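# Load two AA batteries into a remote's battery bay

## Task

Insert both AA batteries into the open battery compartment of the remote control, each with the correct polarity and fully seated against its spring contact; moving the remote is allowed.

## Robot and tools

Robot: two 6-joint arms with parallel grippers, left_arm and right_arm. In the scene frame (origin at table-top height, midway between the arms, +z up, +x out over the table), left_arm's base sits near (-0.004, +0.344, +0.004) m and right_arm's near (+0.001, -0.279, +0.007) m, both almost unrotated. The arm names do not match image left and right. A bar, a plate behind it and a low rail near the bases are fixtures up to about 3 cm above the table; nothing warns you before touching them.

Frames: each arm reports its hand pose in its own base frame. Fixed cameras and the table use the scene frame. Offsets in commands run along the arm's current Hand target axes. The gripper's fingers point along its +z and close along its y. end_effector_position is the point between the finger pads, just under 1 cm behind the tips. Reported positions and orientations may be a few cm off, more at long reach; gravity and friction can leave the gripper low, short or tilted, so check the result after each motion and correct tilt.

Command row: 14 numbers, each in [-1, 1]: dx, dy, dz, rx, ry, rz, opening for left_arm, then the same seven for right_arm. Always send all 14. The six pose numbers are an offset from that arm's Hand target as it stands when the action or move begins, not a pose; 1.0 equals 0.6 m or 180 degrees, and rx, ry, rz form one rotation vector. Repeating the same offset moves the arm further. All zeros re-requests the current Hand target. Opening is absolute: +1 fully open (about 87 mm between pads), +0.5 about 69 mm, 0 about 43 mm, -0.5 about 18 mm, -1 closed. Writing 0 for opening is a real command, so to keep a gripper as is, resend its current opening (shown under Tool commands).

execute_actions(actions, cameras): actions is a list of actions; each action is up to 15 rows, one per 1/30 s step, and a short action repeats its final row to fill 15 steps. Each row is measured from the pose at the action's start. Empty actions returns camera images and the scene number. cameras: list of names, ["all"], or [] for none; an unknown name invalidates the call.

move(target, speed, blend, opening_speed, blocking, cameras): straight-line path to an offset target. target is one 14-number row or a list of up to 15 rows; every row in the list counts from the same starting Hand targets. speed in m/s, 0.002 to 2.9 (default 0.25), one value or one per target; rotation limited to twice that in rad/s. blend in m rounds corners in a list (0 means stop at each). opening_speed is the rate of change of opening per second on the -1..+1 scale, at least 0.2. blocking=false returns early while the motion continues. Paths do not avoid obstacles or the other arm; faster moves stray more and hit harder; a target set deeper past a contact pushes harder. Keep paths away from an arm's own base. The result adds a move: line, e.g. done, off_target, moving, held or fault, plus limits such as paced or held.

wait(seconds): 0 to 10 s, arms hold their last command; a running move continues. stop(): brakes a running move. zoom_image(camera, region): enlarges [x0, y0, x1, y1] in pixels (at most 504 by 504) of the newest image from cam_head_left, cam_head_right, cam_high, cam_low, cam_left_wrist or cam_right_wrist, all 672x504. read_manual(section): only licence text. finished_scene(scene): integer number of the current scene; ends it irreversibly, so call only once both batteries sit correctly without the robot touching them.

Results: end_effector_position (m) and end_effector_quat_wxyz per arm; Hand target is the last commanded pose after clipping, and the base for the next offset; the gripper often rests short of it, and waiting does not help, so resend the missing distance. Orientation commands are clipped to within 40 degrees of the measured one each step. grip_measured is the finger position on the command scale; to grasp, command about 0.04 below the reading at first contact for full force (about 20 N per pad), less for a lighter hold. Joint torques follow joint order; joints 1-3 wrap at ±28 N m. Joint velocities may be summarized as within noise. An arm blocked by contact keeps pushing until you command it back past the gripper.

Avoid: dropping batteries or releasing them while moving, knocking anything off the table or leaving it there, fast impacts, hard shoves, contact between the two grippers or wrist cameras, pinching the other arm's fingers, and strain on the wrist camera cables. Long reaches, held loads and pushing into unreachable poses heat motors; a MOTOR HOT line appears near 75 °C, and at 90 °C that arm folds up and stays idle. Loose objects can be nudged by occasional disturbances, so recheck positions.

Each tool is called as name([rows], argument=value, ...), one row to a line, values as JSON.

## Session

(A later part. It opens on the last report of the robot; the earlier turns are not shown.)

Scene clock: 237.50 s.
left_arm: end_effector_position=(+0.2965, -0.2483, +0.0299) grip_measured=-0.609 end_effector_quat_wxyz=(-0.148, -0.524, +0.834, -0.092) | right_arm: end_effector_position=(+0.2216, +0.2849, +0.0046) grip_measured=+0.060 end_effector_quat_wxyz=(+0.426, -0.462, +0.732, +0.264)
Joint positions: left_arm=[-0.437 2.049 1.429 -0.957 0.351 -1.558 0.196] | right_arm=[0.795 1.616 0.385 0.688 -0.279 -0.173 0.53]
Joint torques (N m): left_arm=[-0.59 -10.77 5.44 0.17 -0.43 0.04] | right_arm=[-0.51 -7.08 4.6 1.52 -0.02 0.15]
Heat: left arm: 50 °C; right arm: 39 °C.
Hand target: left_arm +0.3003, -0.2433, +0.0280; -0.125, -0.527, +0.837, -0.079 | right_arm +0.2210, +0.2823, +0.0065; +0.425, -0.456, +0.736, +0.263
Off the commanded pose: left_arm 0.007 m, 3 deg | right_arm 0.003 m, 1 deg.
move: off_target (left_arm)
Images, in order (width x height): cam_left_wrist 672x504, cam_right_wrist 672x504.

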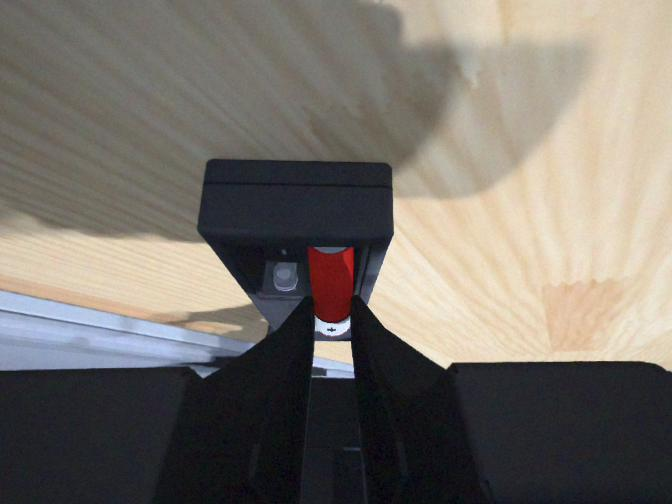

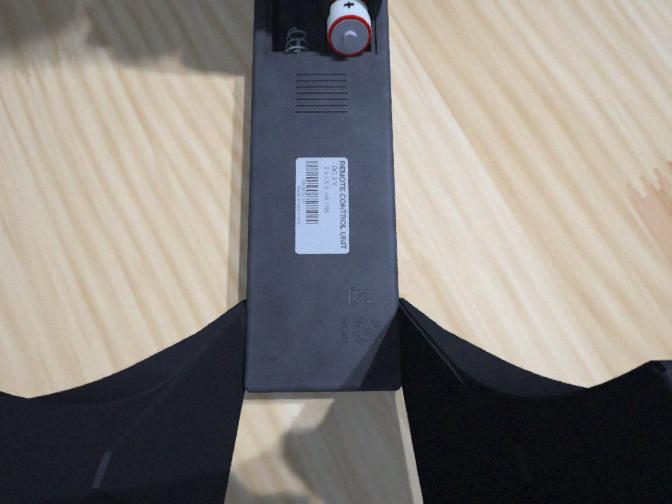

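move(target=[-0.0130,0.0005,0.0,0,-0.0389,0,-0.70,0,0,-0.006,0,0,0,0.0], speed=0.05, cameras=["cam_left_wrist", "cam_right_wrist"])

Scene clock: 241.03 s.
left_arm: end_effector_position=(+0.2951, -0.2502, +0.0297) grip_measured=-0.609 end_effector_quat_wxyz=(-0.123, -0.524, +0.840, -0.073) | right_arm: end_effector_position=(+0.2204, +0.2831, +0.0049) grip_measured=+0.060 end_effector_quat_wxyz=(+0.423, -0.462, +0.734, +0.262)
Joint positions: left_arm=[-0.469 2.043 1.445 -0.975 0.288 -1.584 0.196] | right_arm=[0.795 1.603 0.385 0.665 -0.277 -0.173 0.53]
Joint torques (N m): left_arm=[-0.44 -11.55 5.33 0.14 -1.08 -0.02] | right_arm=[-0.88 -7.58 3.84 1.62 -0.09 0.13]
Heat: left arm: 50 °C; right arm: 39 °C.
Hand target: left_arm +0.3033, -0.2364, +0.0257; -0.073, -0.531, +0.843, -0.047 | right_arm +0.2195, +0.2795, +0.0082; +0.425, -0.456, +0.736, +0.264
Off the commanded pose: left_arm 0.016 m, 7 deg | right_arm 0.005 m, 1 deg.
move: off_target (left_arm)
Images, in order (width x height): cam_left_wrist 672x504, cam_right_wrist 672x504.

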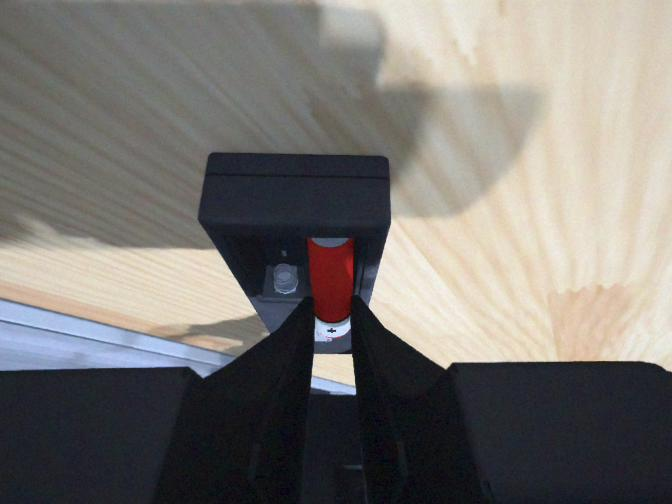

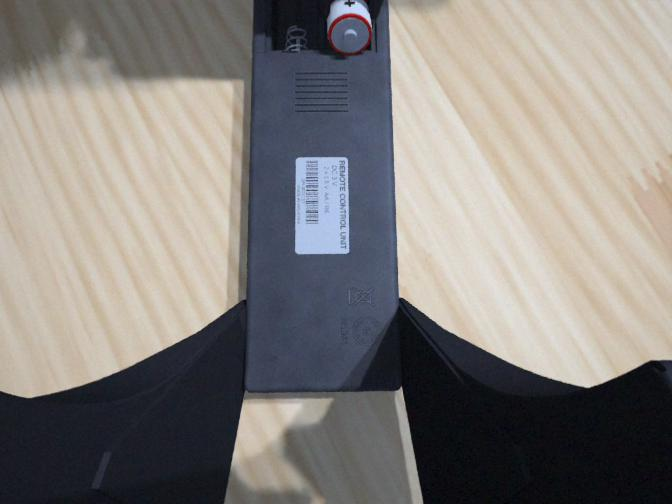

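move(target=[-0.0130,0.0005,0.004,0,-0.0333,0,-0.70,0,0,-0.003,0,0,0,0.0], speed=0.06, cameras=["cam_low", "cam_right_wrist"])

zoom_image(camera="cam_low", region=[250, 160, 340, 240])

Scene clock: 245.23 s.
left_arm: end_effector_position=(+0.2950, -0.2504, +0.0300) grip_measured=-0.609 end_effector_quat_wxyz=(-0.091, -0.522, +0.846, -0.054) | right_arm: end_effector_position=(+0.2200, +0.2826, +0.0055) grip_measured=+0.060 end_effector_quat_wxyz=(+0.422, -0.462, +0.735, +0.262)
Joint positions: left_arm=[-0.502 2.035 1.46 -0.991 0.213 -1.608 0.196] | right_arm=[0.795 1.596 0.385 0.656 -0.277 -0.173 0.53]
Joint torques (N m): left_arm=[0.08 -11.04 4.94 0.18 -1.42 -0.04] | right_arm=[-1.06 -7.8 3.47 1.65 -0.11 0.12]
Heat: left arm: 51 °C; right arm: 39 °C.
Hand target: left_arm +0.3060, -0.2298, +0.0219; -0.029, -0.533, +0.845, -0.019 | right_arm +0.2189, +0.2780, +0.0091; +0.425, -0.456, +0.736, +0.263
Off the commanded pose: left_arm 0.025 m, 8 deg | right_arm 0.006 m, 1 deg.
move: off_target (left_arm)
Images, in order (width x height): cam_low 672x504, cam_right_wrist 672x504.

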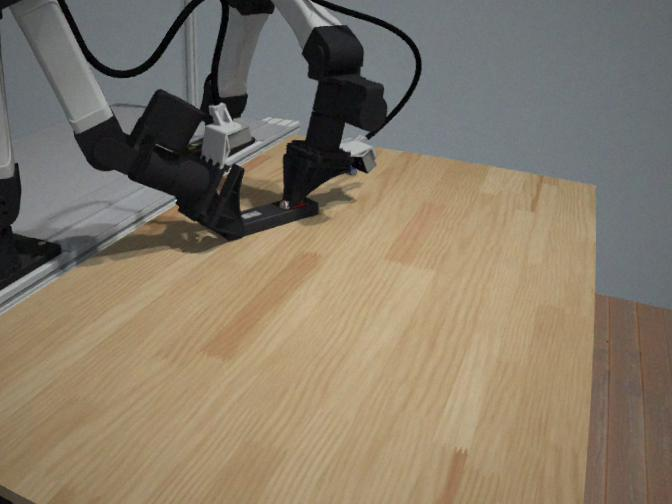

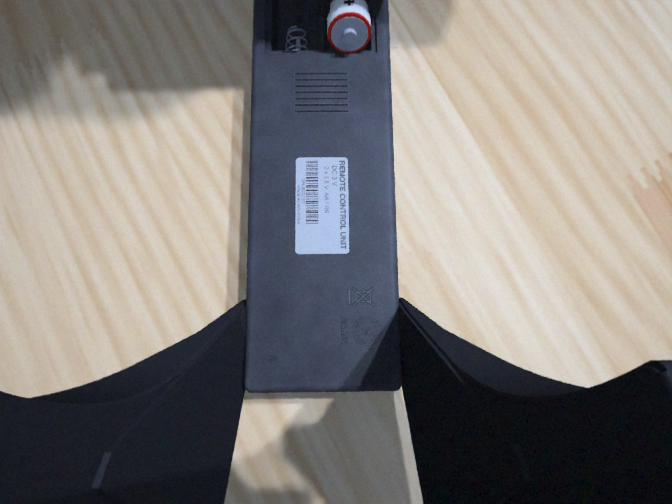

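Scaled by 5.600.

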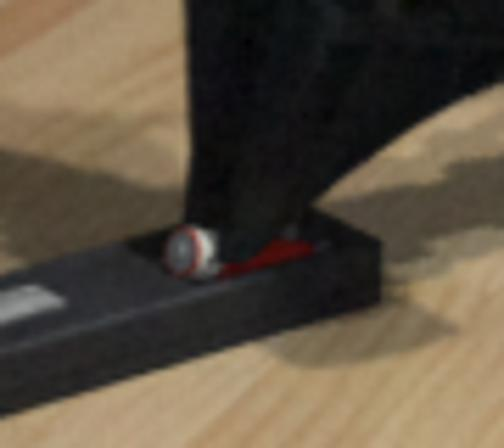

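zoom_image(camera="cam_right_wrist", region=[250, 0, 400, 75])

Scaled by 3.360.

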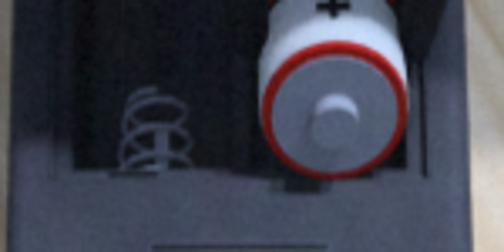

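move(target=[-0.025,0.0005,0.0,0,-0.01,0,-0.72,0,0,-0.008,0,0,0,0.0], speed=0.06, cameras=["cam_low", "cam_right_wrist"])

zoom_image(camera="cam_right_wrist", region=[250, 0, 400, 75])

zoom_image(camera="cam_low", region=[250, 160, 340, 240])

Scene clock: 255.47 s.
left_arm: end_effector_position=(+0.2959, -0.2473, +0.0286) grip_measured=-0.609 end_effector_quat_wxyz=(-0.083, -0.522, +0.847, -0.049) | right_arm: end_effector_position=(+0.2198, +0.2819, +0.0110) grip_measured=+0.060 end_effector_quat_wxyz=(+0.428, -0.461, +0.732, +0.264)
Joint positions: left_arm=[-0.502 2.035 1.46 -0.994 0.194 -1.607 0.196] | right_arm=[0.793 1.57 0.379 0.649 -0.278 -0.173 0.53]
Joint torques (N m): left_arm=[2.48 -11.25 4.94 0.12 -1.58 0.17] | right_arm=[-1.44 -7.76 3.1 1.55 -0.15 0.1]
Heat: left arm: 49 °C; right arm: 40 °C.
Hand target: left_arm +0.3122, -0.2162, +0.0209; -0.016, -0.533, +0.846, -0.010 | right_arm +0.2170, +0.2743, +0.0115; +0.425, -0.456, +0.736, +0.263
Off the commanded pose: left_arm 0.036 m, 9 deg | right_arm 0.008 m, 1 deg.
move: off_target (left_arm)
Images, in order (width x height): cam_low 672x504, cam_right_wrist 672x504.

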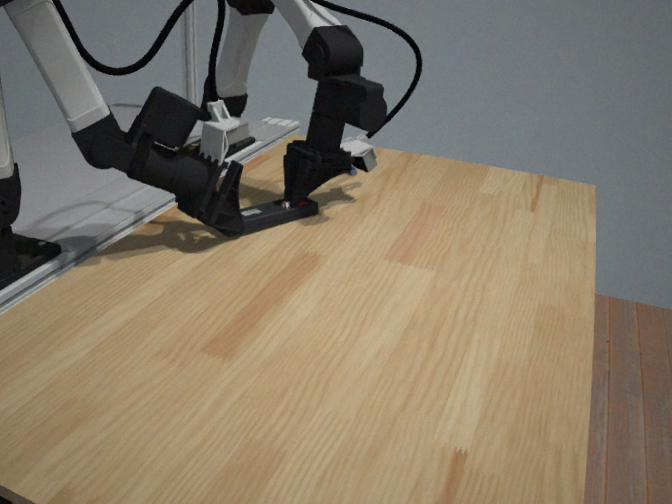

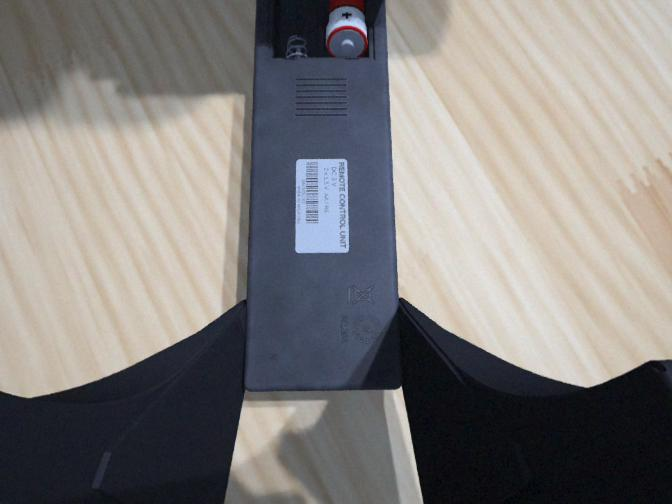

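Scaled by 3.360.

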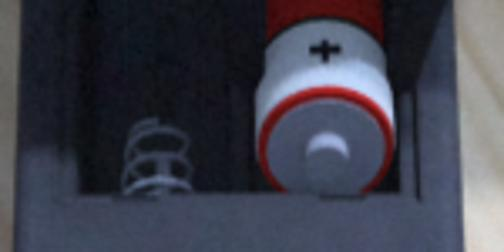

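Scaled by 5.600.

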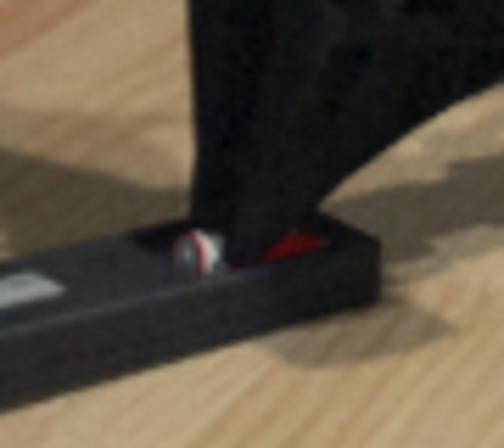

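move(target=[-0.006,0.0005,0.0167,0,-0.01,0,-0.72,0.0115,0,0.0066,0,0,0,0.0], speed=0.06, cameras=["cam_low", "cam_right_wrist"])

zoom_image(camera="cam_right_wrist", region=[250, 0, 400, 75])

zoom_image(camera="cam_low", region=[250, 160, 340, 240])

Scene clock: 261.90 s.
left_arm: end_effector_position=(+0.2959, -0.2474, +0.0286) grip_measured=-0.609 end_effector_quat_wxyz=(-0.084, -0.522, +0.847, -0.049) | right_arm: end_effector_position=(+0.2196, +0.2815, +0.0104) grip_measured=+0.060 end_effector_quat_wxyz=(+0.433, -0.460, +0.729, +0.265)
Joint positions: left_arm=[-0.502 2.035 1.46 -0.993 0.194 -1.607 0.196] | right_arm=[0.791 1.577 0.366 0.683 -0.28 -0.173 0.53]
Joint torques (N m): left_arm=[2.02 -10.26 3.71 0.33 -1.89 0.15] | right_arm=[-1.33 -4.86 3.17 1.77 -0.12 0.1]
Heat: left arm: 49 °C; right arm: 40 °C.
Hand target: left_arm +0.3133, -0.2131, +0.0107; -0.003, -0.533, +0.846, -0.002 | right_arm +0.2171, +0.2742, +0.0035; +0.425, -0.456, +0.736, +0.263
Off the commanded pose: left_arm 0.042 m, 11 deg | right_arm 0.010 m, 1 deg.
move: off_target (left_arm)
Images, in order (width x height): cam_low 672x504, cam_right_wrist 672x504.

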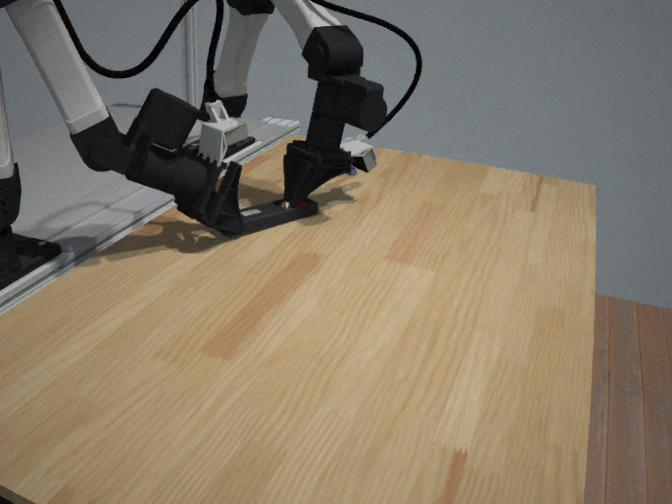

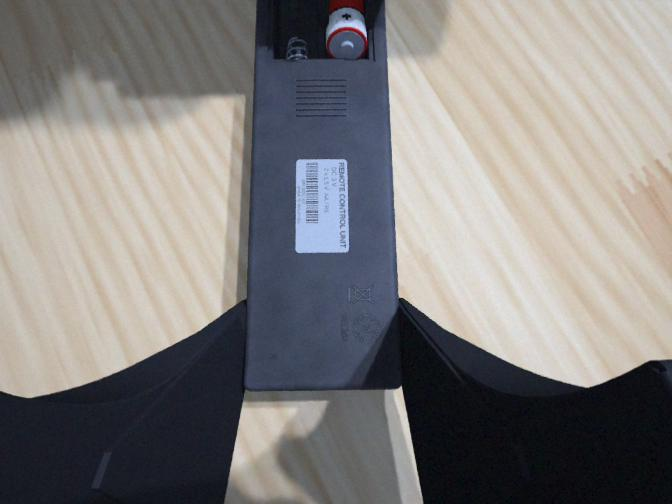

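Scaled by 3.360.

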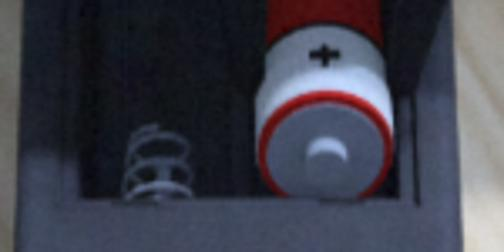

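Scaled by 5.600.

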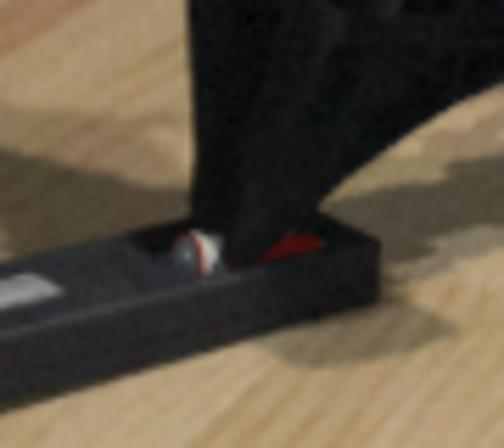

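execute_actions([
  [[0.0575,0.0015,-0.0265,0,0.055,0,-0.70,0.008,0,0.008,0,0,0,0.0]],
  [[0,0,0,0,0,0,-0.42,0,0,0,0,0,0,0.0]],
], cameras=["cam_left_wrist", "cam_right_wrist"])

zoom_image(camera="cam_right_wrist", region=[250, 0, 400, 75])

Scene clock: 267.70 s.
left_arm: end_effector_position=(+0.2926, -0.2484, +0.0276) grip_measured=-0.420 end_effector_quat_wxyz=(-0.091, -0.523, +0.846, -0.049) | right_arm: end_effector_position=(+0.2199, +0.2811, +0.0047) grip_measured=+0.060 end_effector_quat_wxyz=(+0.433, -0.459, +0.729, +0.266)
Joint positions: left_arm=[-0.502 2.035 1.451 -0.992 0.207 -1.608 0.29] | right_arm=[0.789 1.61 0.357 0.726 -0.282 -0.172 0.53]
Joint torques (N m): left_arm=[0.46 -11.19 4.29 0.34 -0.23 -0.03] | right_arm=[-0.91 -4.05 3.59 1.8 -0.08 0.1]
Heat: left arm: 49 °C; right arm: 40 °C.
Hand target: left_arm +0.2977, -0.2438, +0.0269; -0.076, -0.531, +0.842, -0.048 | right_arm +0.2179, +0.2759, -0.0029; +0.425, -0.455, +0.736, +0.263
Off the commanded pose: left_arm 0.007 m, 2 deg | right_arm 0.010 m, 1 deg.
Images, in order (width x height): cam_left_wrist 672x504, cam_right_wrist 672x504.

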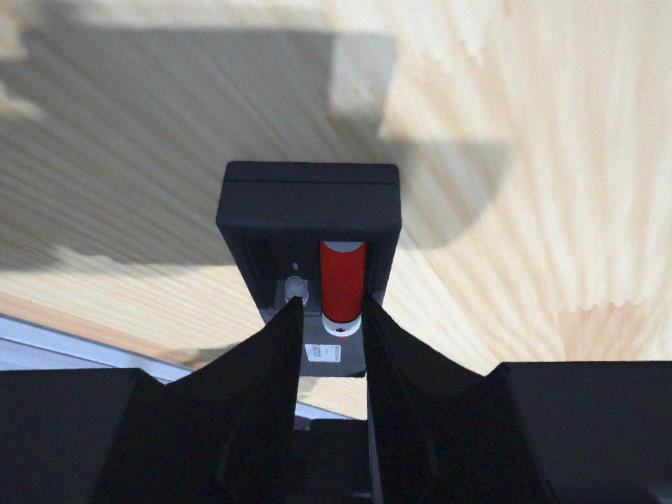

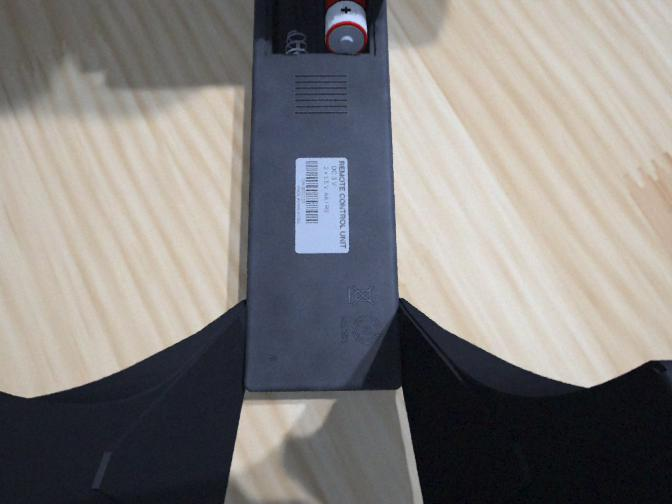

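Scaled by 3.360.

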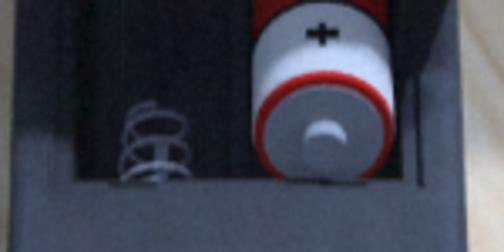

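move([
  [0.0125,0,-0.0687,0,0,0,-0.42,0,0,0,0,0,0,0.0],
  [0.0208,-0.0065,-0.0672,0,-0.0611,0,-0.85,0,0,0,0,0,0,0.0],
], speed=0.12, cameras=["cam_left_wrist", "cam_low"])

zoom_image(camera="cam_low", region=[250, 160, 340, 240])

Scene clock: 278.97 s.
left_arm: end_effector_position=(+0.2929, -0.2469, +0.0568) grip_measured=-0.849 end_effector_quat_wxyz=(-0.009, -0.529, +0.848, +0.014) | right_arm: end_effector_position=(+0.2199, +0.2811, +0.0047) grip_measured=+0.060 end_effector_quat_wxyz=(+0.433, -0.459, +0.729, +0.266)
Joint positions: left_arm=[-0.59 2.023 1.604 -1.186 0.005 -1.705 0.075] | right_arm=[0.789 1.61 0.357 0.726 -0.282 -0.172 0.53]
Joint torques (N m): left_arm=[-0.66 -11.95 7.23 0.06 -0.24 -0.04] | right_arm=[-0.91 -4.05 3.59 1.8 -0.09 0.1]
Heat: left arm: 49 °C; right arm: 41 °C.
Hand target: left_arm +0.2991, -0.2500, +0.0689; +0.005, -0.534, +0.846, +0.003 | right_arm +0.2179, +0.2759, -0.0029; +0.425, -0.455, +0.736, +0.263
Off the commanded pose: left_arm 0.014 m, 2 deg | right_arm 0.009 m, 1 deg.
move: off_target (left_arm); target 2's new opening was sent with left_arm's hand 0.014 m and 2 deg from that target
Images, in order (width x height): cam_low 672x504, cam_left_wrist 672x504.

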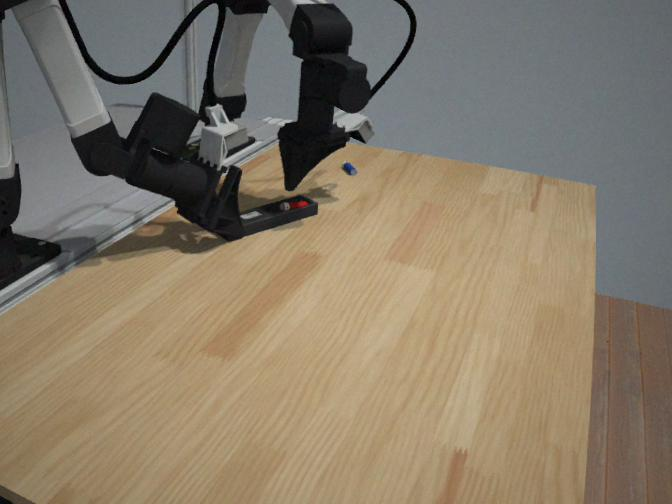

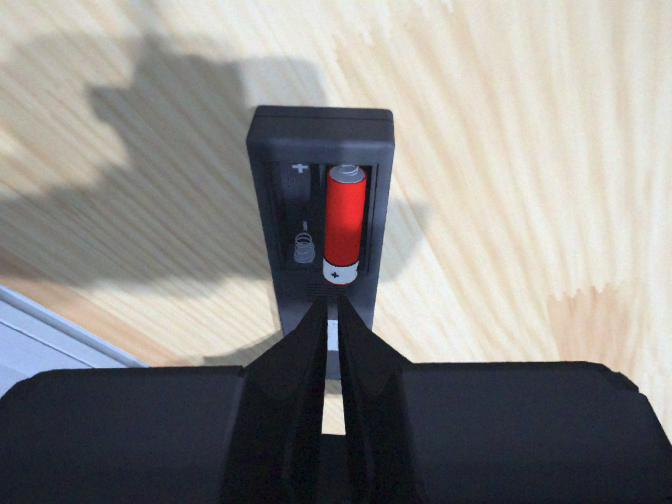

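Scaled by 5.600.

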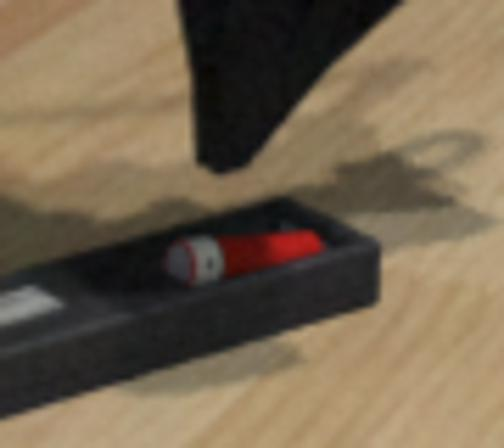

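move(target=[0.0133,0.0,0.0482,0,0,0,-0.85,0,0,0,0,0,0,0.0], speed=0.1, cameras=["cam_left_wrist"])

Scene clock: 291.77 s.
left_arm: end_effector_position=(+0.2929, -0.2560, +0.0448) grip_measured=-0.849 end_effector_quat_wxyz=(-0.003, -0.529, +0.849, +0.001) | right_arm: end_effector_position=(+0.2199, +0.2811, +0.0047) grip_measured=+0.060 end_effector_quat_wxyz=(+0.433, -0.459, +0.729, +0.266)
Joint positions: left_arm=[-0.61 2.023 1.556 -1.107 0.004 -1.724 0.075] | right_arm=[0.789 1.61 0.357 0.726 -0.282 -0.172 0.53]
Joint torques (N m): left_arm=[-0.66 -9.24 5.01 0.37 -0.25 -0.05] | right_arm=[-0.91 -4.05 3.59 1.8 -0.09 0.1]
Heat: left arm: 49 °C; right arm: 41 °C.
Hand target: left_arm +0.2957, -0.2569, +0.0398; +0.006, -0.533, +0.846, +0.003 | right_arm +0.2179, +0.2759, -0.0029; +0.425, -0.455, +0.736, +0.263
Off the commanded pose: left_arm 0.006 m, 1 deg | right_arm 0.009 m, 1 deg.
move: done
Images, in order (width x height): cam_left_wrist 672x504.

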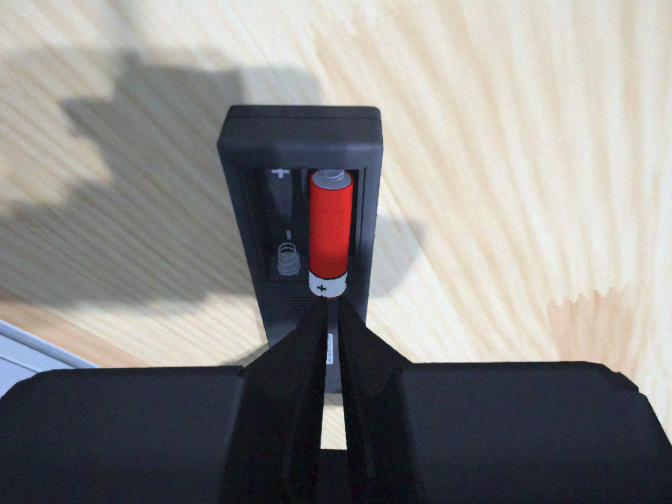

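execute_actions([
  [[0.004,-0.001,0.022,0,0,0,-0.85,0,0,0,0,0,0,0.0]],
  [[-0.012,-0.003,0.025,0,0,0,-0.85,0,0,0,0,0,0,0.0]],
], cameras=["cam_left_wrist", "cam_low"])

zoom_image(camera="cam_low", region=[250, 160, 340, 240])

Scene clock: 296.40 s.
left_arm: end_effector_position=(+0.2910, -0.2558, +0.0300) grip_measured=-0.849 end_effector_quat_wxyz=(-0.009, -0.530, +0.848, +0.000) | right_arm: end_effector_position=(+0.2199, +0.2811, +0.0047) grip_measured=+0.060 end_effector_quat_wxyz=(+0.433, -0.459, +0.729, +0.266)
Joint positions: left_arm=[-0.607 2.036 1.512 -1.055 0.017 -1.724 0.075] | right_arm=[0.789 1.61 0.357 0.726 -0.282 -0.172 0.53]
Joint torques (N m): left_arm=[0.55 -7.24 3.47 0.75 -0.36 0.11] | right_arm=[-0.91 -4.05 3.59 1.8 -0.08 0.11]
Heat: left arm: 49 °C; right arm: 42 °C.
Hand target: left_arm +0.3001, -0.2532, +0.0116; +0.005, -0.533, +0.846, +0.003 | right_arm +0.2179, +0.2759, -0.0029; +0.425, -0.455, +0.736, +0.263
Off the commanded pose: left_arm 0.021 m, 2 deg | right_arm 0.009 m, 1 deg.
Images, in order (width x height): cam_low 672x504, cam_left_wrist 672x504.

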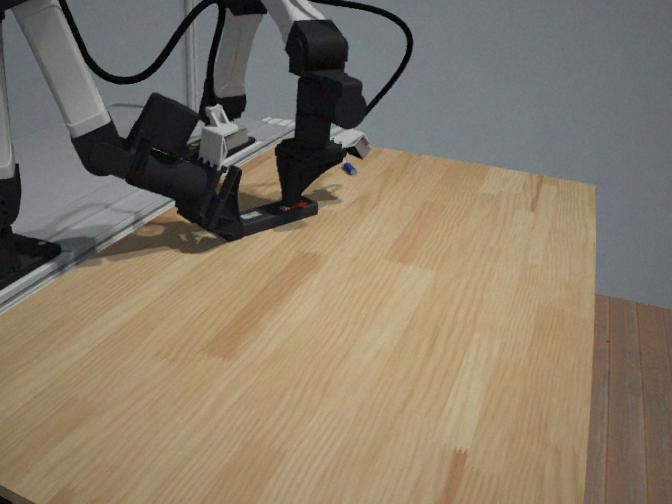

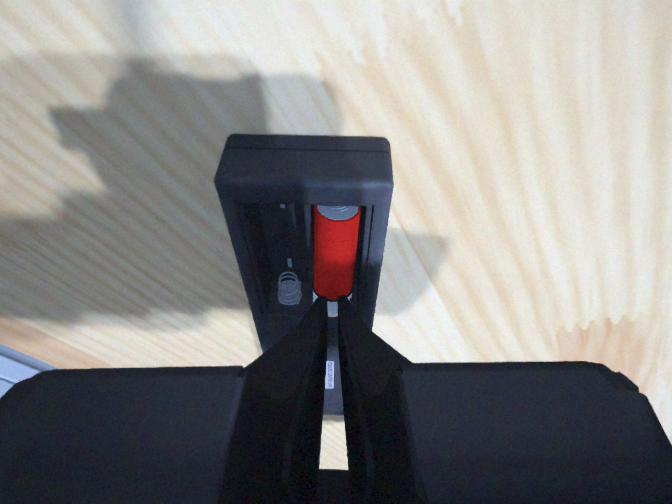

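Scaled by 5.600.

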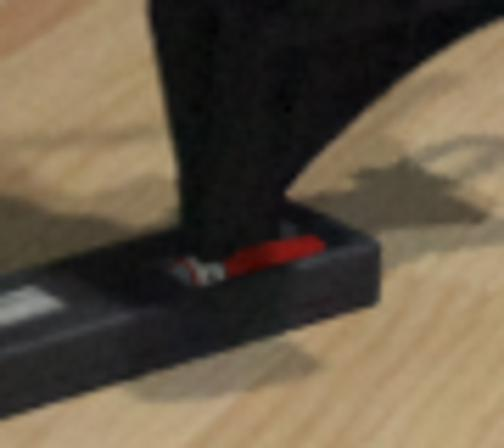

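execute_actions([
  [[-0.015,-0.004,0.02,0,0,0,-0.85,0,0,0,0,0,0,0.0]],
  [[-0.01,-0.003,0.0167,0,0,0,-0.85,0,0,0,0,0,0,0.0]],
], cameras=["cam_left_wrist", "cam_low"])

zoom_image(camera="cam_low", region=[250, 160, 340, 240])

Scene clock: 299.83 s.
left_arm: end_effector_position=(+0.2934, -0.2532, +0.0284) grip_measured=-0.849 end_effector_quat_wxyz=(-0.037, -0.525, +0.850, -0.018) | right_arm: end_effector_position=(+0.2199, +0.2811, +0.0047) grip_measured=+0.060 end_effector_quat_wxyz=(+0.433, -0.459, +0.729, +0.266)
Joint positions: left_arm=[-0.568 2.036 1.492 -1.026 0.082 -1.676 0.075] | right_arm=[0.789 1.61 0.357 0.726 -0.282 -0.172 0.53]
Joint torques (N m): left_arm=[0.7 -4.34 2.18 1.1 -1.02 0.04] | right_arm=[-0.92 -4.05 3.58 1.8 -0.08 0.1]
Heat: left arm: 49 °C; right arm: 42 °C.
Hand target: left_arm +0.3106, -0.2413, -0.0101; +0.005, -0.533, +0.846, +0.003 | right_arm +0.2179, +0.2759, -0.0029; +0.425, -0.455, +0.736, +0.263
Off the commanded pose: left_arm 0.044 m, 5 deg | right_arm 0.009 m, 1 deg.
Images, in order (width x height): cam_low 672x504, cam_left_wrist 672x504.

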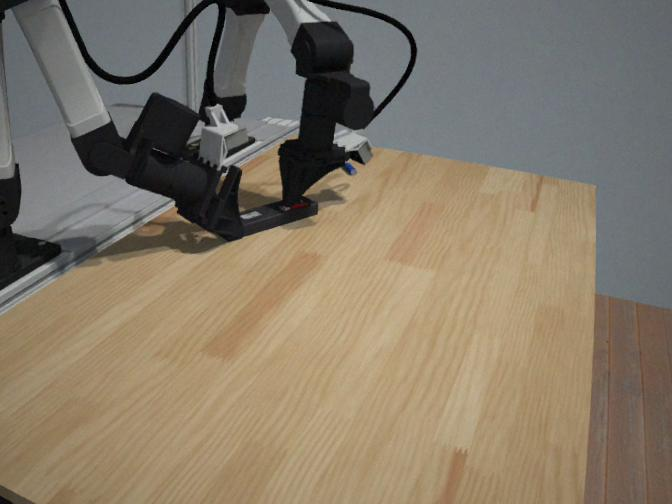

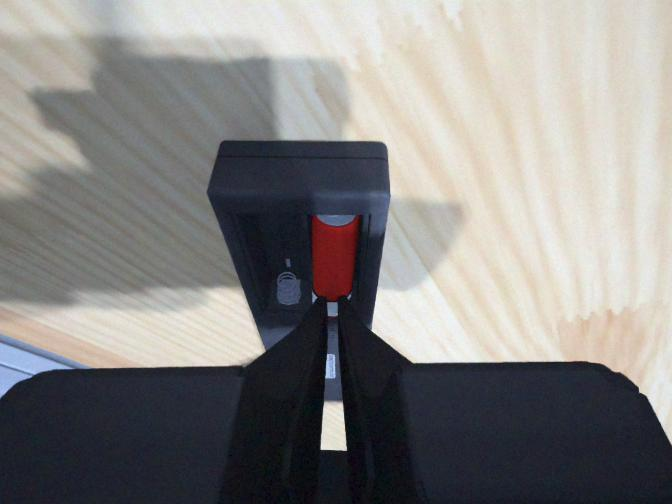

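Scaled by 5.600.

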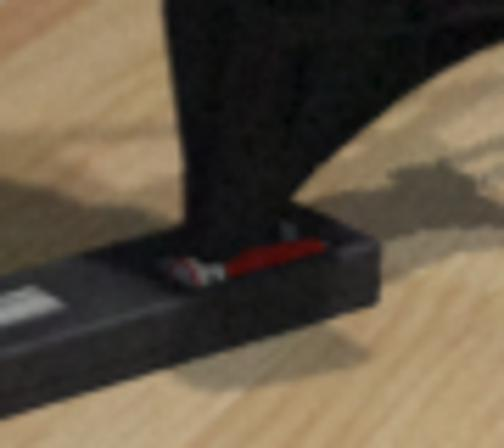

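execute_actions([
  [[-0.025,-0.006,0.01,0,0,0,-0.85,0,0,-0.004,0,0,0,0.0]],
  [[-0.015,-0.004,0.01,0,0,0,-0.85,0,0,0,0,0,0,0.0]],
], cameras=["cam_left_wrist", "cam_low"])

zoom_image(camera="cam_low", region=[250, 160, 340, 240])

Scene clock: 305.60 s.
left_arm: end_effector_position=(+0.2969, -0.2498, +0.0251) grip_measured=-0.849 end_effector_quat_wxyz=(-0.074, -0.519, +0.851, -0.036) | right_arm: end_effector_position=(+0.2200, +0.2808, +0.0045) grip_measured=+0.060 end_effector_quat_wxyz=(+0.433, -0.459, +0.729, +0.265)
Joint positions: left_arm=[-0.519 2.057 1.488 -1.01 0.163 -1.614 0.076] | right_arm=[0.788 1.61 0.355 0.727 -0.282 -0.172 0.53]
Joint torques (N m): left_arm=[2.37 -3.95 2.63 1.11 -1.8 0.08] | right_arm=[-1.11 -5.16 3.12 1.71 -0.11 0.09]
Heat: left arm: 48 °C; right arm: 42 °C.
Hand target: left_arm +0.3263, -0.2221, -0.0219; +0.005, -0.533, +0.846, +0.003 | right_arm +0.2169, +0.2740, -0.0018; +0.425, -0.455, +0.736, +0.263
Off the commanded pose: left_arm 0.062 m, 10 deg | right_arm 0.010 m, 1 deg.
Images, in order (width x height): cam_low 672x504, cam_left_wrist 672x504.

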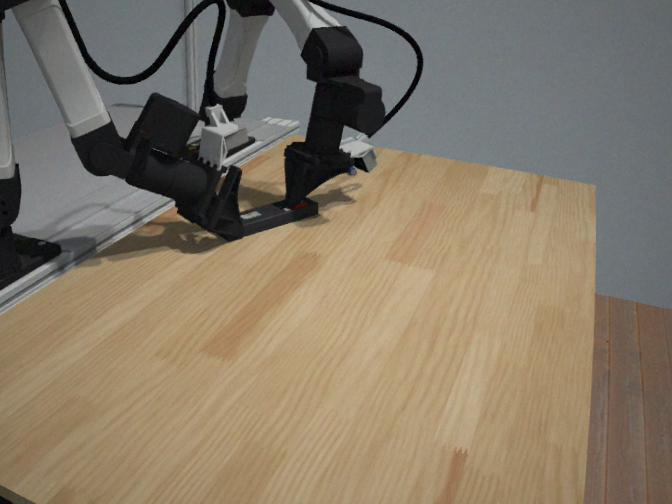

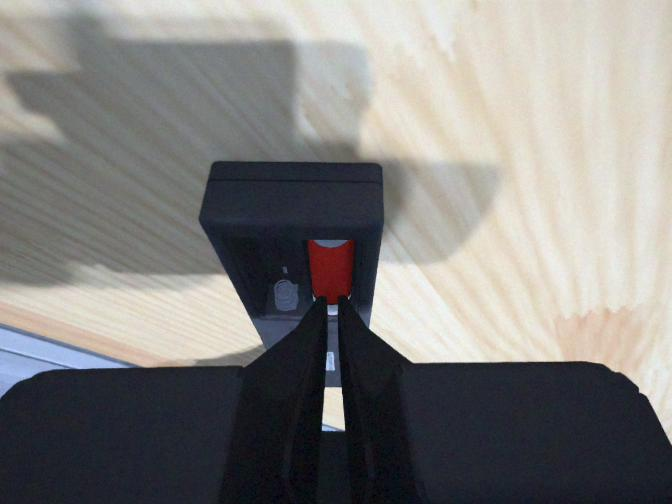

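Scaled by 5.600.

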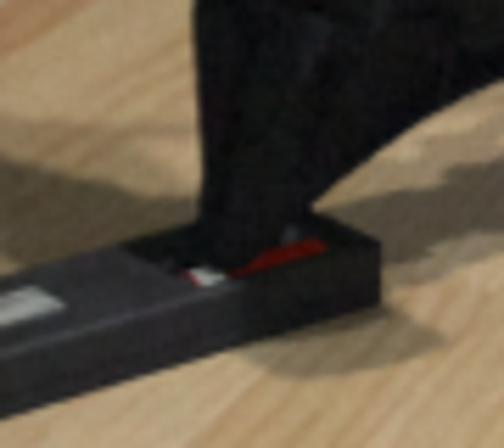

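move([
  [0.055,0.0242,-0.085,0,0,0,-0.85,0,0,0.003,0,0,0,0.0],
  [0.06,0.0242,-0.21,0,0,0,-0.85,0,0,0.003,0,0,0,0.0],
], speed=0.12, blend=0.01, cameras=["cam_left_wrist", "cam_low", "cam_right_wrist"])

zoom_image(camera="cam_low", region=[250, 160, 340, 240])

zoom_image(camera="cam_right_wrist", region=[250, 0, 400, 75])

Scene clock: 311.30 s.
left_arm: end_effector_position=(+0.2925, -0.2469, +0.0835) grip_measured=-0.849 end_effector_quat_wxyz=(-0.013, -0.530, +0.848, +0.024) | right_arm: end_effector_position=(+0.2200, +0.2808, +0.0046) grip_measured=+0.060 end_effector_quat_wxyz=(+0.433, -0.459, +0.729, +0.266)
Joint positions: left_arm=[-0.591 2.028 1.718 -1.315 0.005 -1.707 0.075] | right_arm=[0.788 1.61 0.355 0.727 -0.282 -0.172 0.53]
Joint torques (N m): left_arm=[-0.87 -14.28 7.06 0.02 -0.23 -0.06] | right_arm=[-0.91 -4.33 3.55 1.77 -0.09 0.1]
Heat: left arm: 48 °C; right arm: 42 °C.
Hand target: left_arm +0.2970, -0.2497, +0.1036; +0.005, -0.533, +0.846, +0.003 | right_arm +0.2176, +0.2753, -0.0027; +0.425, -0.455, +0.736, +0.263
Off the commanded pose: left_arm 0.021 m, 3 deg | right_arm 0.009 m, 1 deg.
move: off_target (left_arm)
Images, in order (width x height): cam_low 672x504, cam_left_wrist 672x504, cam_right_wrist 672x504.

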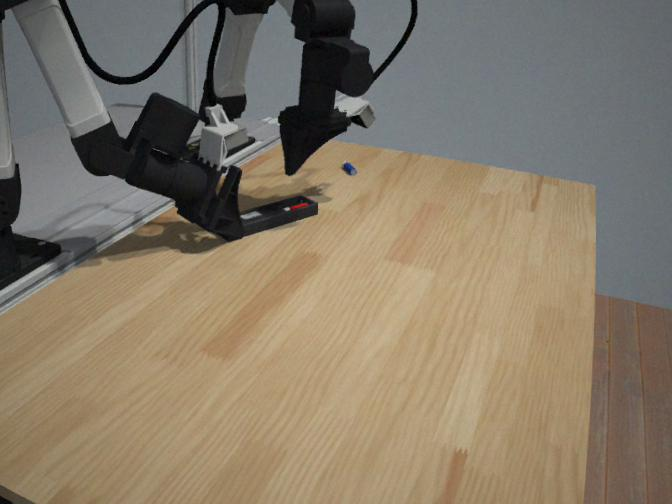

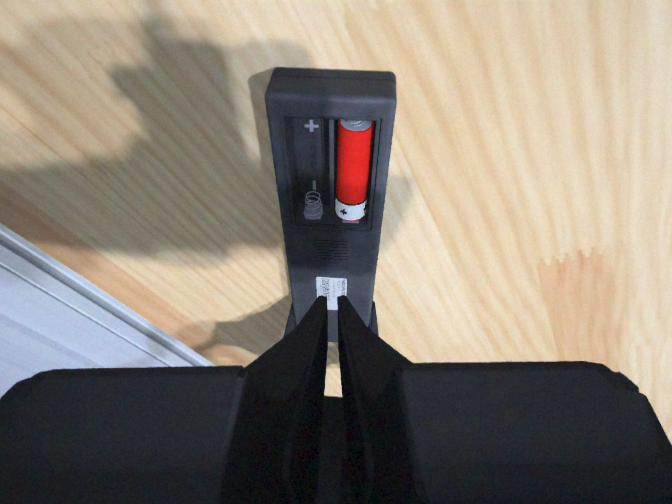

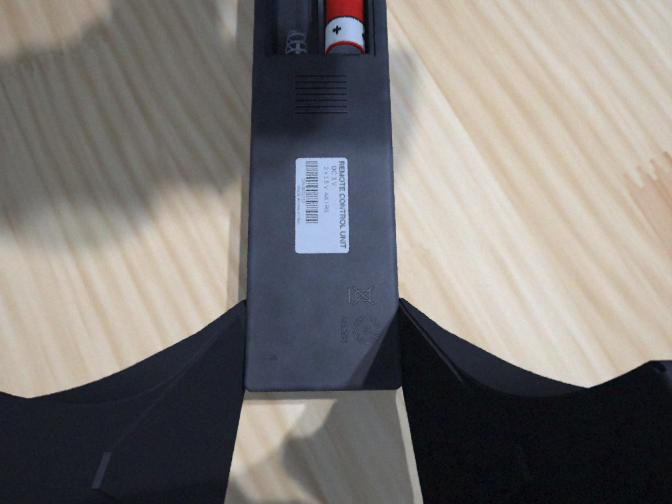

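Scaled by 5.600.

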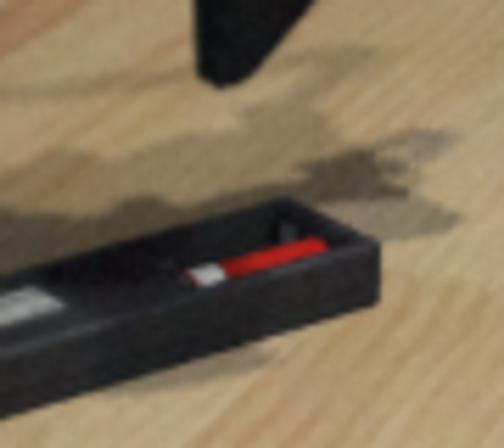

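Scaled by 3.360.

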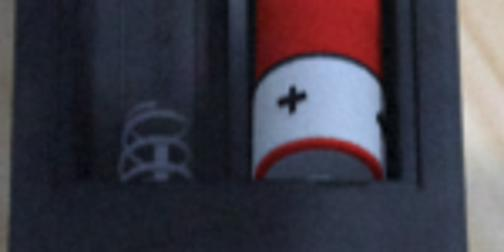

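move(target=[-0.4195,0.2112,-0.0273,0,0,-0.309,-0.3,0,0,0,0,0,0,0.0], speed=0.3, cameras=["cam_left_wrist"])

Scene clock: 320.63 s.
left_arm: end_effector_position=(+0.2909, +0.0283, +0.1128) grip_measured=-0.300 end_effector_quat_wxyz=(+0.007, +0.861, -0.508, -0.007) | right_arm: end_effector_position=(+0.2200, +0.2808, +0.0046) grip_measured=+0.060 end_effector_quat_wxyz=(+0.433, -0.459, +0.729, +0.266)
Joint positions: left_arm=[0.235 1.615 1.316 -1.292 0.001 -1.841 0.35] | right_arm=[0.788 1.61 0.355 0.727 -0.282 -0.172 0.53]
Joint torques (N m): left_arm=[0.36 -9.55 6.02 0.04 -0.16 -0.03] | right_arm=[-0.92 -4.31 3.55 1.77 -0.09 0.1]
Heat: left arm: 49 °C; right arm: 41 °C.
Hand target: left_arm +0.2910, +0.0317, +0.1232; -0.006, +0.866, -0.499, +0.000 | right_arm +0.2176, +0.2753, -0.0027; +0.425, -0.455, +0.736, +0.263
Off the commanded pose: left_arm 0.011 m, 2 deg | right_arm 0.009 m, 1 deg.
move: off_target (left_arm)
Images, in order (width x height): cam_left_wrist 672x504.

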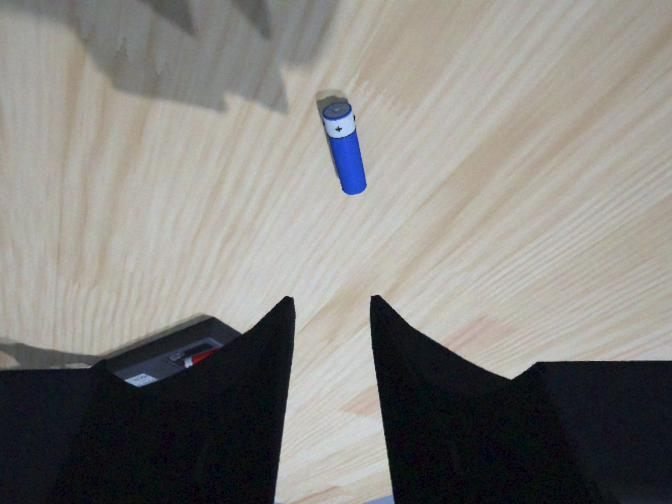

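move(target=[-0.0195,-0.0103,0.1178,0,0,-0.0444,-0.3,0,0,0,0,0,0,0.0], speed=0.2, cameras=["cam_left_wrist"])

Scene clock: 329.00 s.
left_arm: end_effector_position=(+0.2885, +0.0415, +0.0558) grip_measured=-0.300 end_effector_quat_wxyz=(-0.002, +0.894, -0.448, +0.003) | right_arm: end_effector_position=(+0.2200, +0.2808, +0.0046) grip_measured=+0.060 end_effector_quat_wxyz=(+0.433, -0.459, +0.729, +0.266)
Joint positions: left_arm=[0.277 1.611 1.081 -1.034 0.001 -1.935 0.35] | right_arm=[0.788 1.61 0.355 0.727 -0.282 -0.172 0.53]
Joint torques (N m): left_arm=[0.42 -5.53 4.96 0.34 -0.16 -0.06] | right_arm=[-0.92 -4.31 3.54 1.77 -0.09 0.1]
Heat: left arm: 49 °C; right arm: 41 °C.
Hand target: left_arm +0.2909, +0.0457, +0.0526; -0.006, +0.899, -0.438, +0.000 | right_arm +0.2176, +0.2753, -0.0027; +0.425, -0.455, +0.736, +0.263
Off the commanded pose: left_arm 0.006 m, 1 deg | right_arm 0.009 m, 1 deg.
move: done
Images, in order (width x height): cam_left_wrist 672x504.

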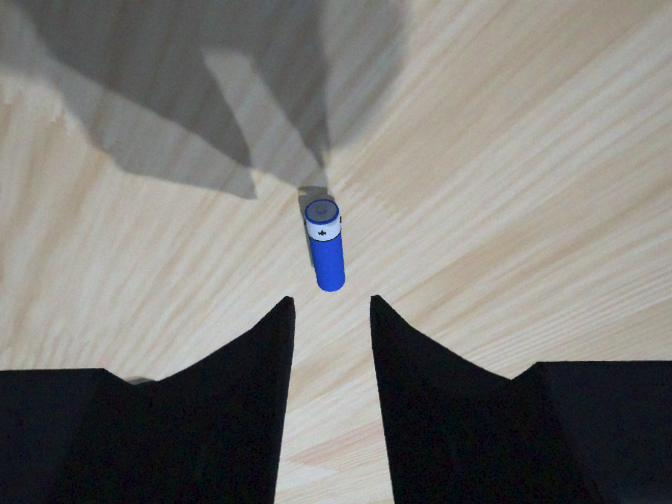

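move(target=[-0.0022,0.0061,0.0713,0,0,-0.0139,-0.35,0,0,0,0,0,0,0.0], speed=0.12, cameras=["cam_left_wrist"])

Scene clock: 336.40 s.
left_arm: end_effector_position=(+0.2852, +0.0413, +0.0125) grip_measured=-0.350 end_effector_quat_wxyz=(-0.001, +0.904, -0.427, +0.002) | right_arm: end_effector_position=(+0.2200, +0.2808, +0.0046) grip_measured=+0.060 end_effector_quat_wxyz=(+0.433, -0.459, +0.729, +0.266)
Joint positions: left_arm=[0.277 1.658 0.947 -0.854 0.001 -1.981 0.325] | right_arm=[0.788 1.61 0.355 0.727 -0.282 -0.172 0.53]
Joint torques (N m): left_arm=[0.23 -5.72 4.7 0.35 -0.16 -0.05] | right_arm=[-0.92 -4.31 3.54 1.77 -0.09 0.1]
Heat: left arm: 48 °C; right arm: 42 °C.
Hand target: left_arm +0.2876, +0.0450, +0.0099; -0.006, +0.908, -0.418, +0.000 | right_arm +0.2176, +0.2753, -0.0027; +0.425, -0.455, +0.736, +0.263
Off the commanded pose: left_arm 0.005 m, 1 deg | right_arm 0.009 m, 1 deg.
move: done
Images, in order (width x height): cam_left_wrist 672x504.

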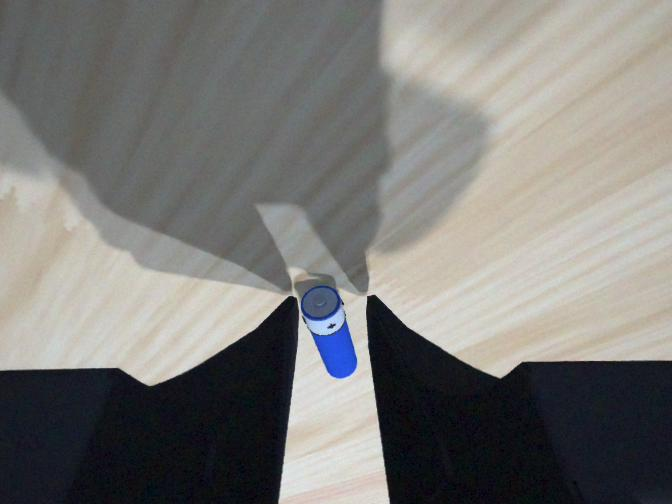

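execute_actions([
  [[0,0.006,0,0,0,-0.024,-0.35,0,0,0,0,0,0,0.0]],
  [[0,0,0,0,0,0,-0.5,0,0,0,0,0,0,0.0]],
  [[0,0,0,0,0,0,-0.6,0,0,0,0,0,0,0.0]],
  [[0,0,0,0,0,0,-0.68,0,0,0,0,0,0,0.0]],
], cameras=["cam_left_wrist"])

Scene clock: 350.93 s.
left_arm: end_effector_position=(+0.2809, +0.0417, +0.0068) grip_measured=-0.606 end_effector_quat_wxyz=(+0.004, +0.922, -0.388, -0.005) | right_arm: end_effector_position=(+0.2200, +0.2808, +0.0046) grip_measured=+0.060 end_effector_quat_wxyz=(+0.433, -0.459, +0.729, +0.266)
Joint positions: left_arm=[0.277 1.658 0.923 -0.848 0.001 -2.067 0.197] | right_arm=[0.788 1.61 0.355 0.727 -0.282 -0.172 0.53]
Joint torques (N m): left_arm=[-0.85 -7.75 4.6 0.27 -0.16 -0.06] | right_arm=[-0.92 -4.33 3.54 1.76 -0.09 0.1]
Heat: left arm: 46 °C; right arm: 42 °C.
Hand target: left_arm +0.2848, +0.0427, +0.0099; -0.006, +0.923, -0.384, +0.001 | right_arm +0.2176, +0.2753, -0.0027; +0.425, -0.455, +0.736, +0.263
Off the commanded pose: left_arm 0.005 m, 1 deg | right_arm 0.009 m, 1 deg.
Images, in order (width x height): cam_left_wrist 672x504.

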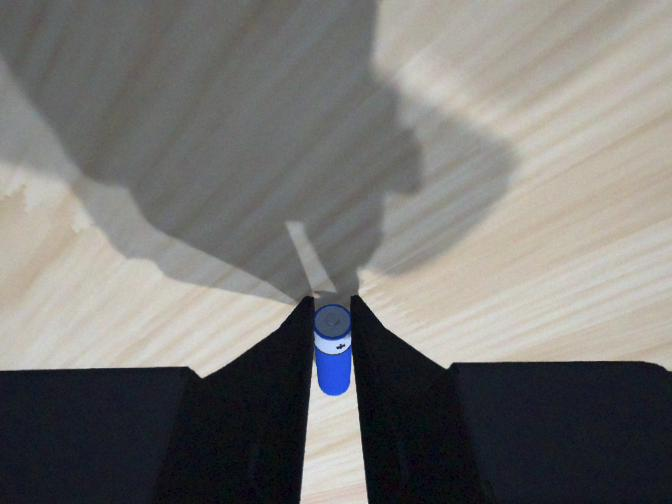

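move([
  [0,0,0,0,0,0,-0.4,0,0,0,0,0,0,0.0],
  [0,0,-0.075,0,0,0,-0.4,0,0,0,0,0,0,0.0],
  [0.001,-0.001,0.0,0,0,0,-0.4,0,0,0,0,0,0,0.0],
], speed=0.12, cameras=["cam_left_wrist"])

Scene clock: 357.20 s.
left_arm: end_effector_position=(+0.2824, +0.0422, +0.0117) grip_measured=-0.400 end_effector_quat_wxyz=(+0.000, +0.922, -0.387, +0.001) | right_arm: end_effector_position=(+0.2200, +0.2808, +0.0046) grip_measured=+0.060 end_effector_quat_wxyz=(+0.433, -0.459, +0.729, +0.266)
Joint positions: left_arm=[0.277 1.641 0.924 -0.852 0.001 -2.069 0.3] | right_arm=[0.788 1.61 0.355 0.727 -0.282 -0.172 0.53]
Joint torques (N m): left_arm=[-0.96 -5.65 4.77 0.34 -0.16 -0.05] | right_arm=[-0.92 -4.33 3.54 1.77 -0.09 0.1]
Heat: left arm: 46 °C; right arm: 42 °C.
Hand target: left_arm +0.2857, +0.0427, +0.0098; -0.006, +0.924, -0.383, +0.001 | right_arm +0.2176, +0.2753, -0.0027; +0.425, -0.455, +0.736, +0.263
Off the commanded pose: left_arm 0.004 m, 1 deg | right_arm 0.009 m, 1 deg.
move: done
Images, in order (width x height): cam_left_wrist 672x504.

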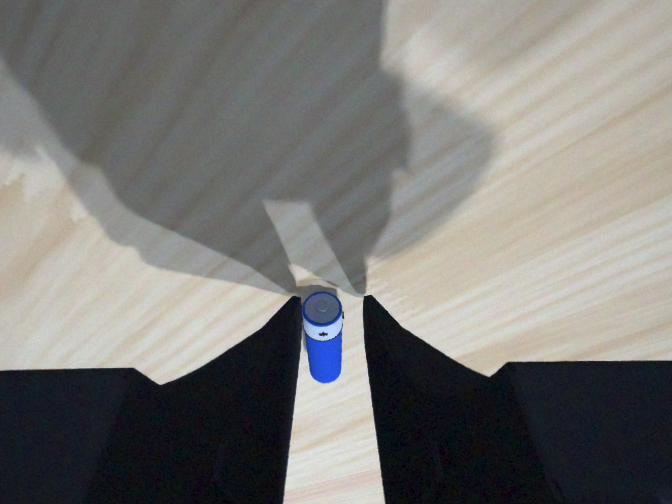

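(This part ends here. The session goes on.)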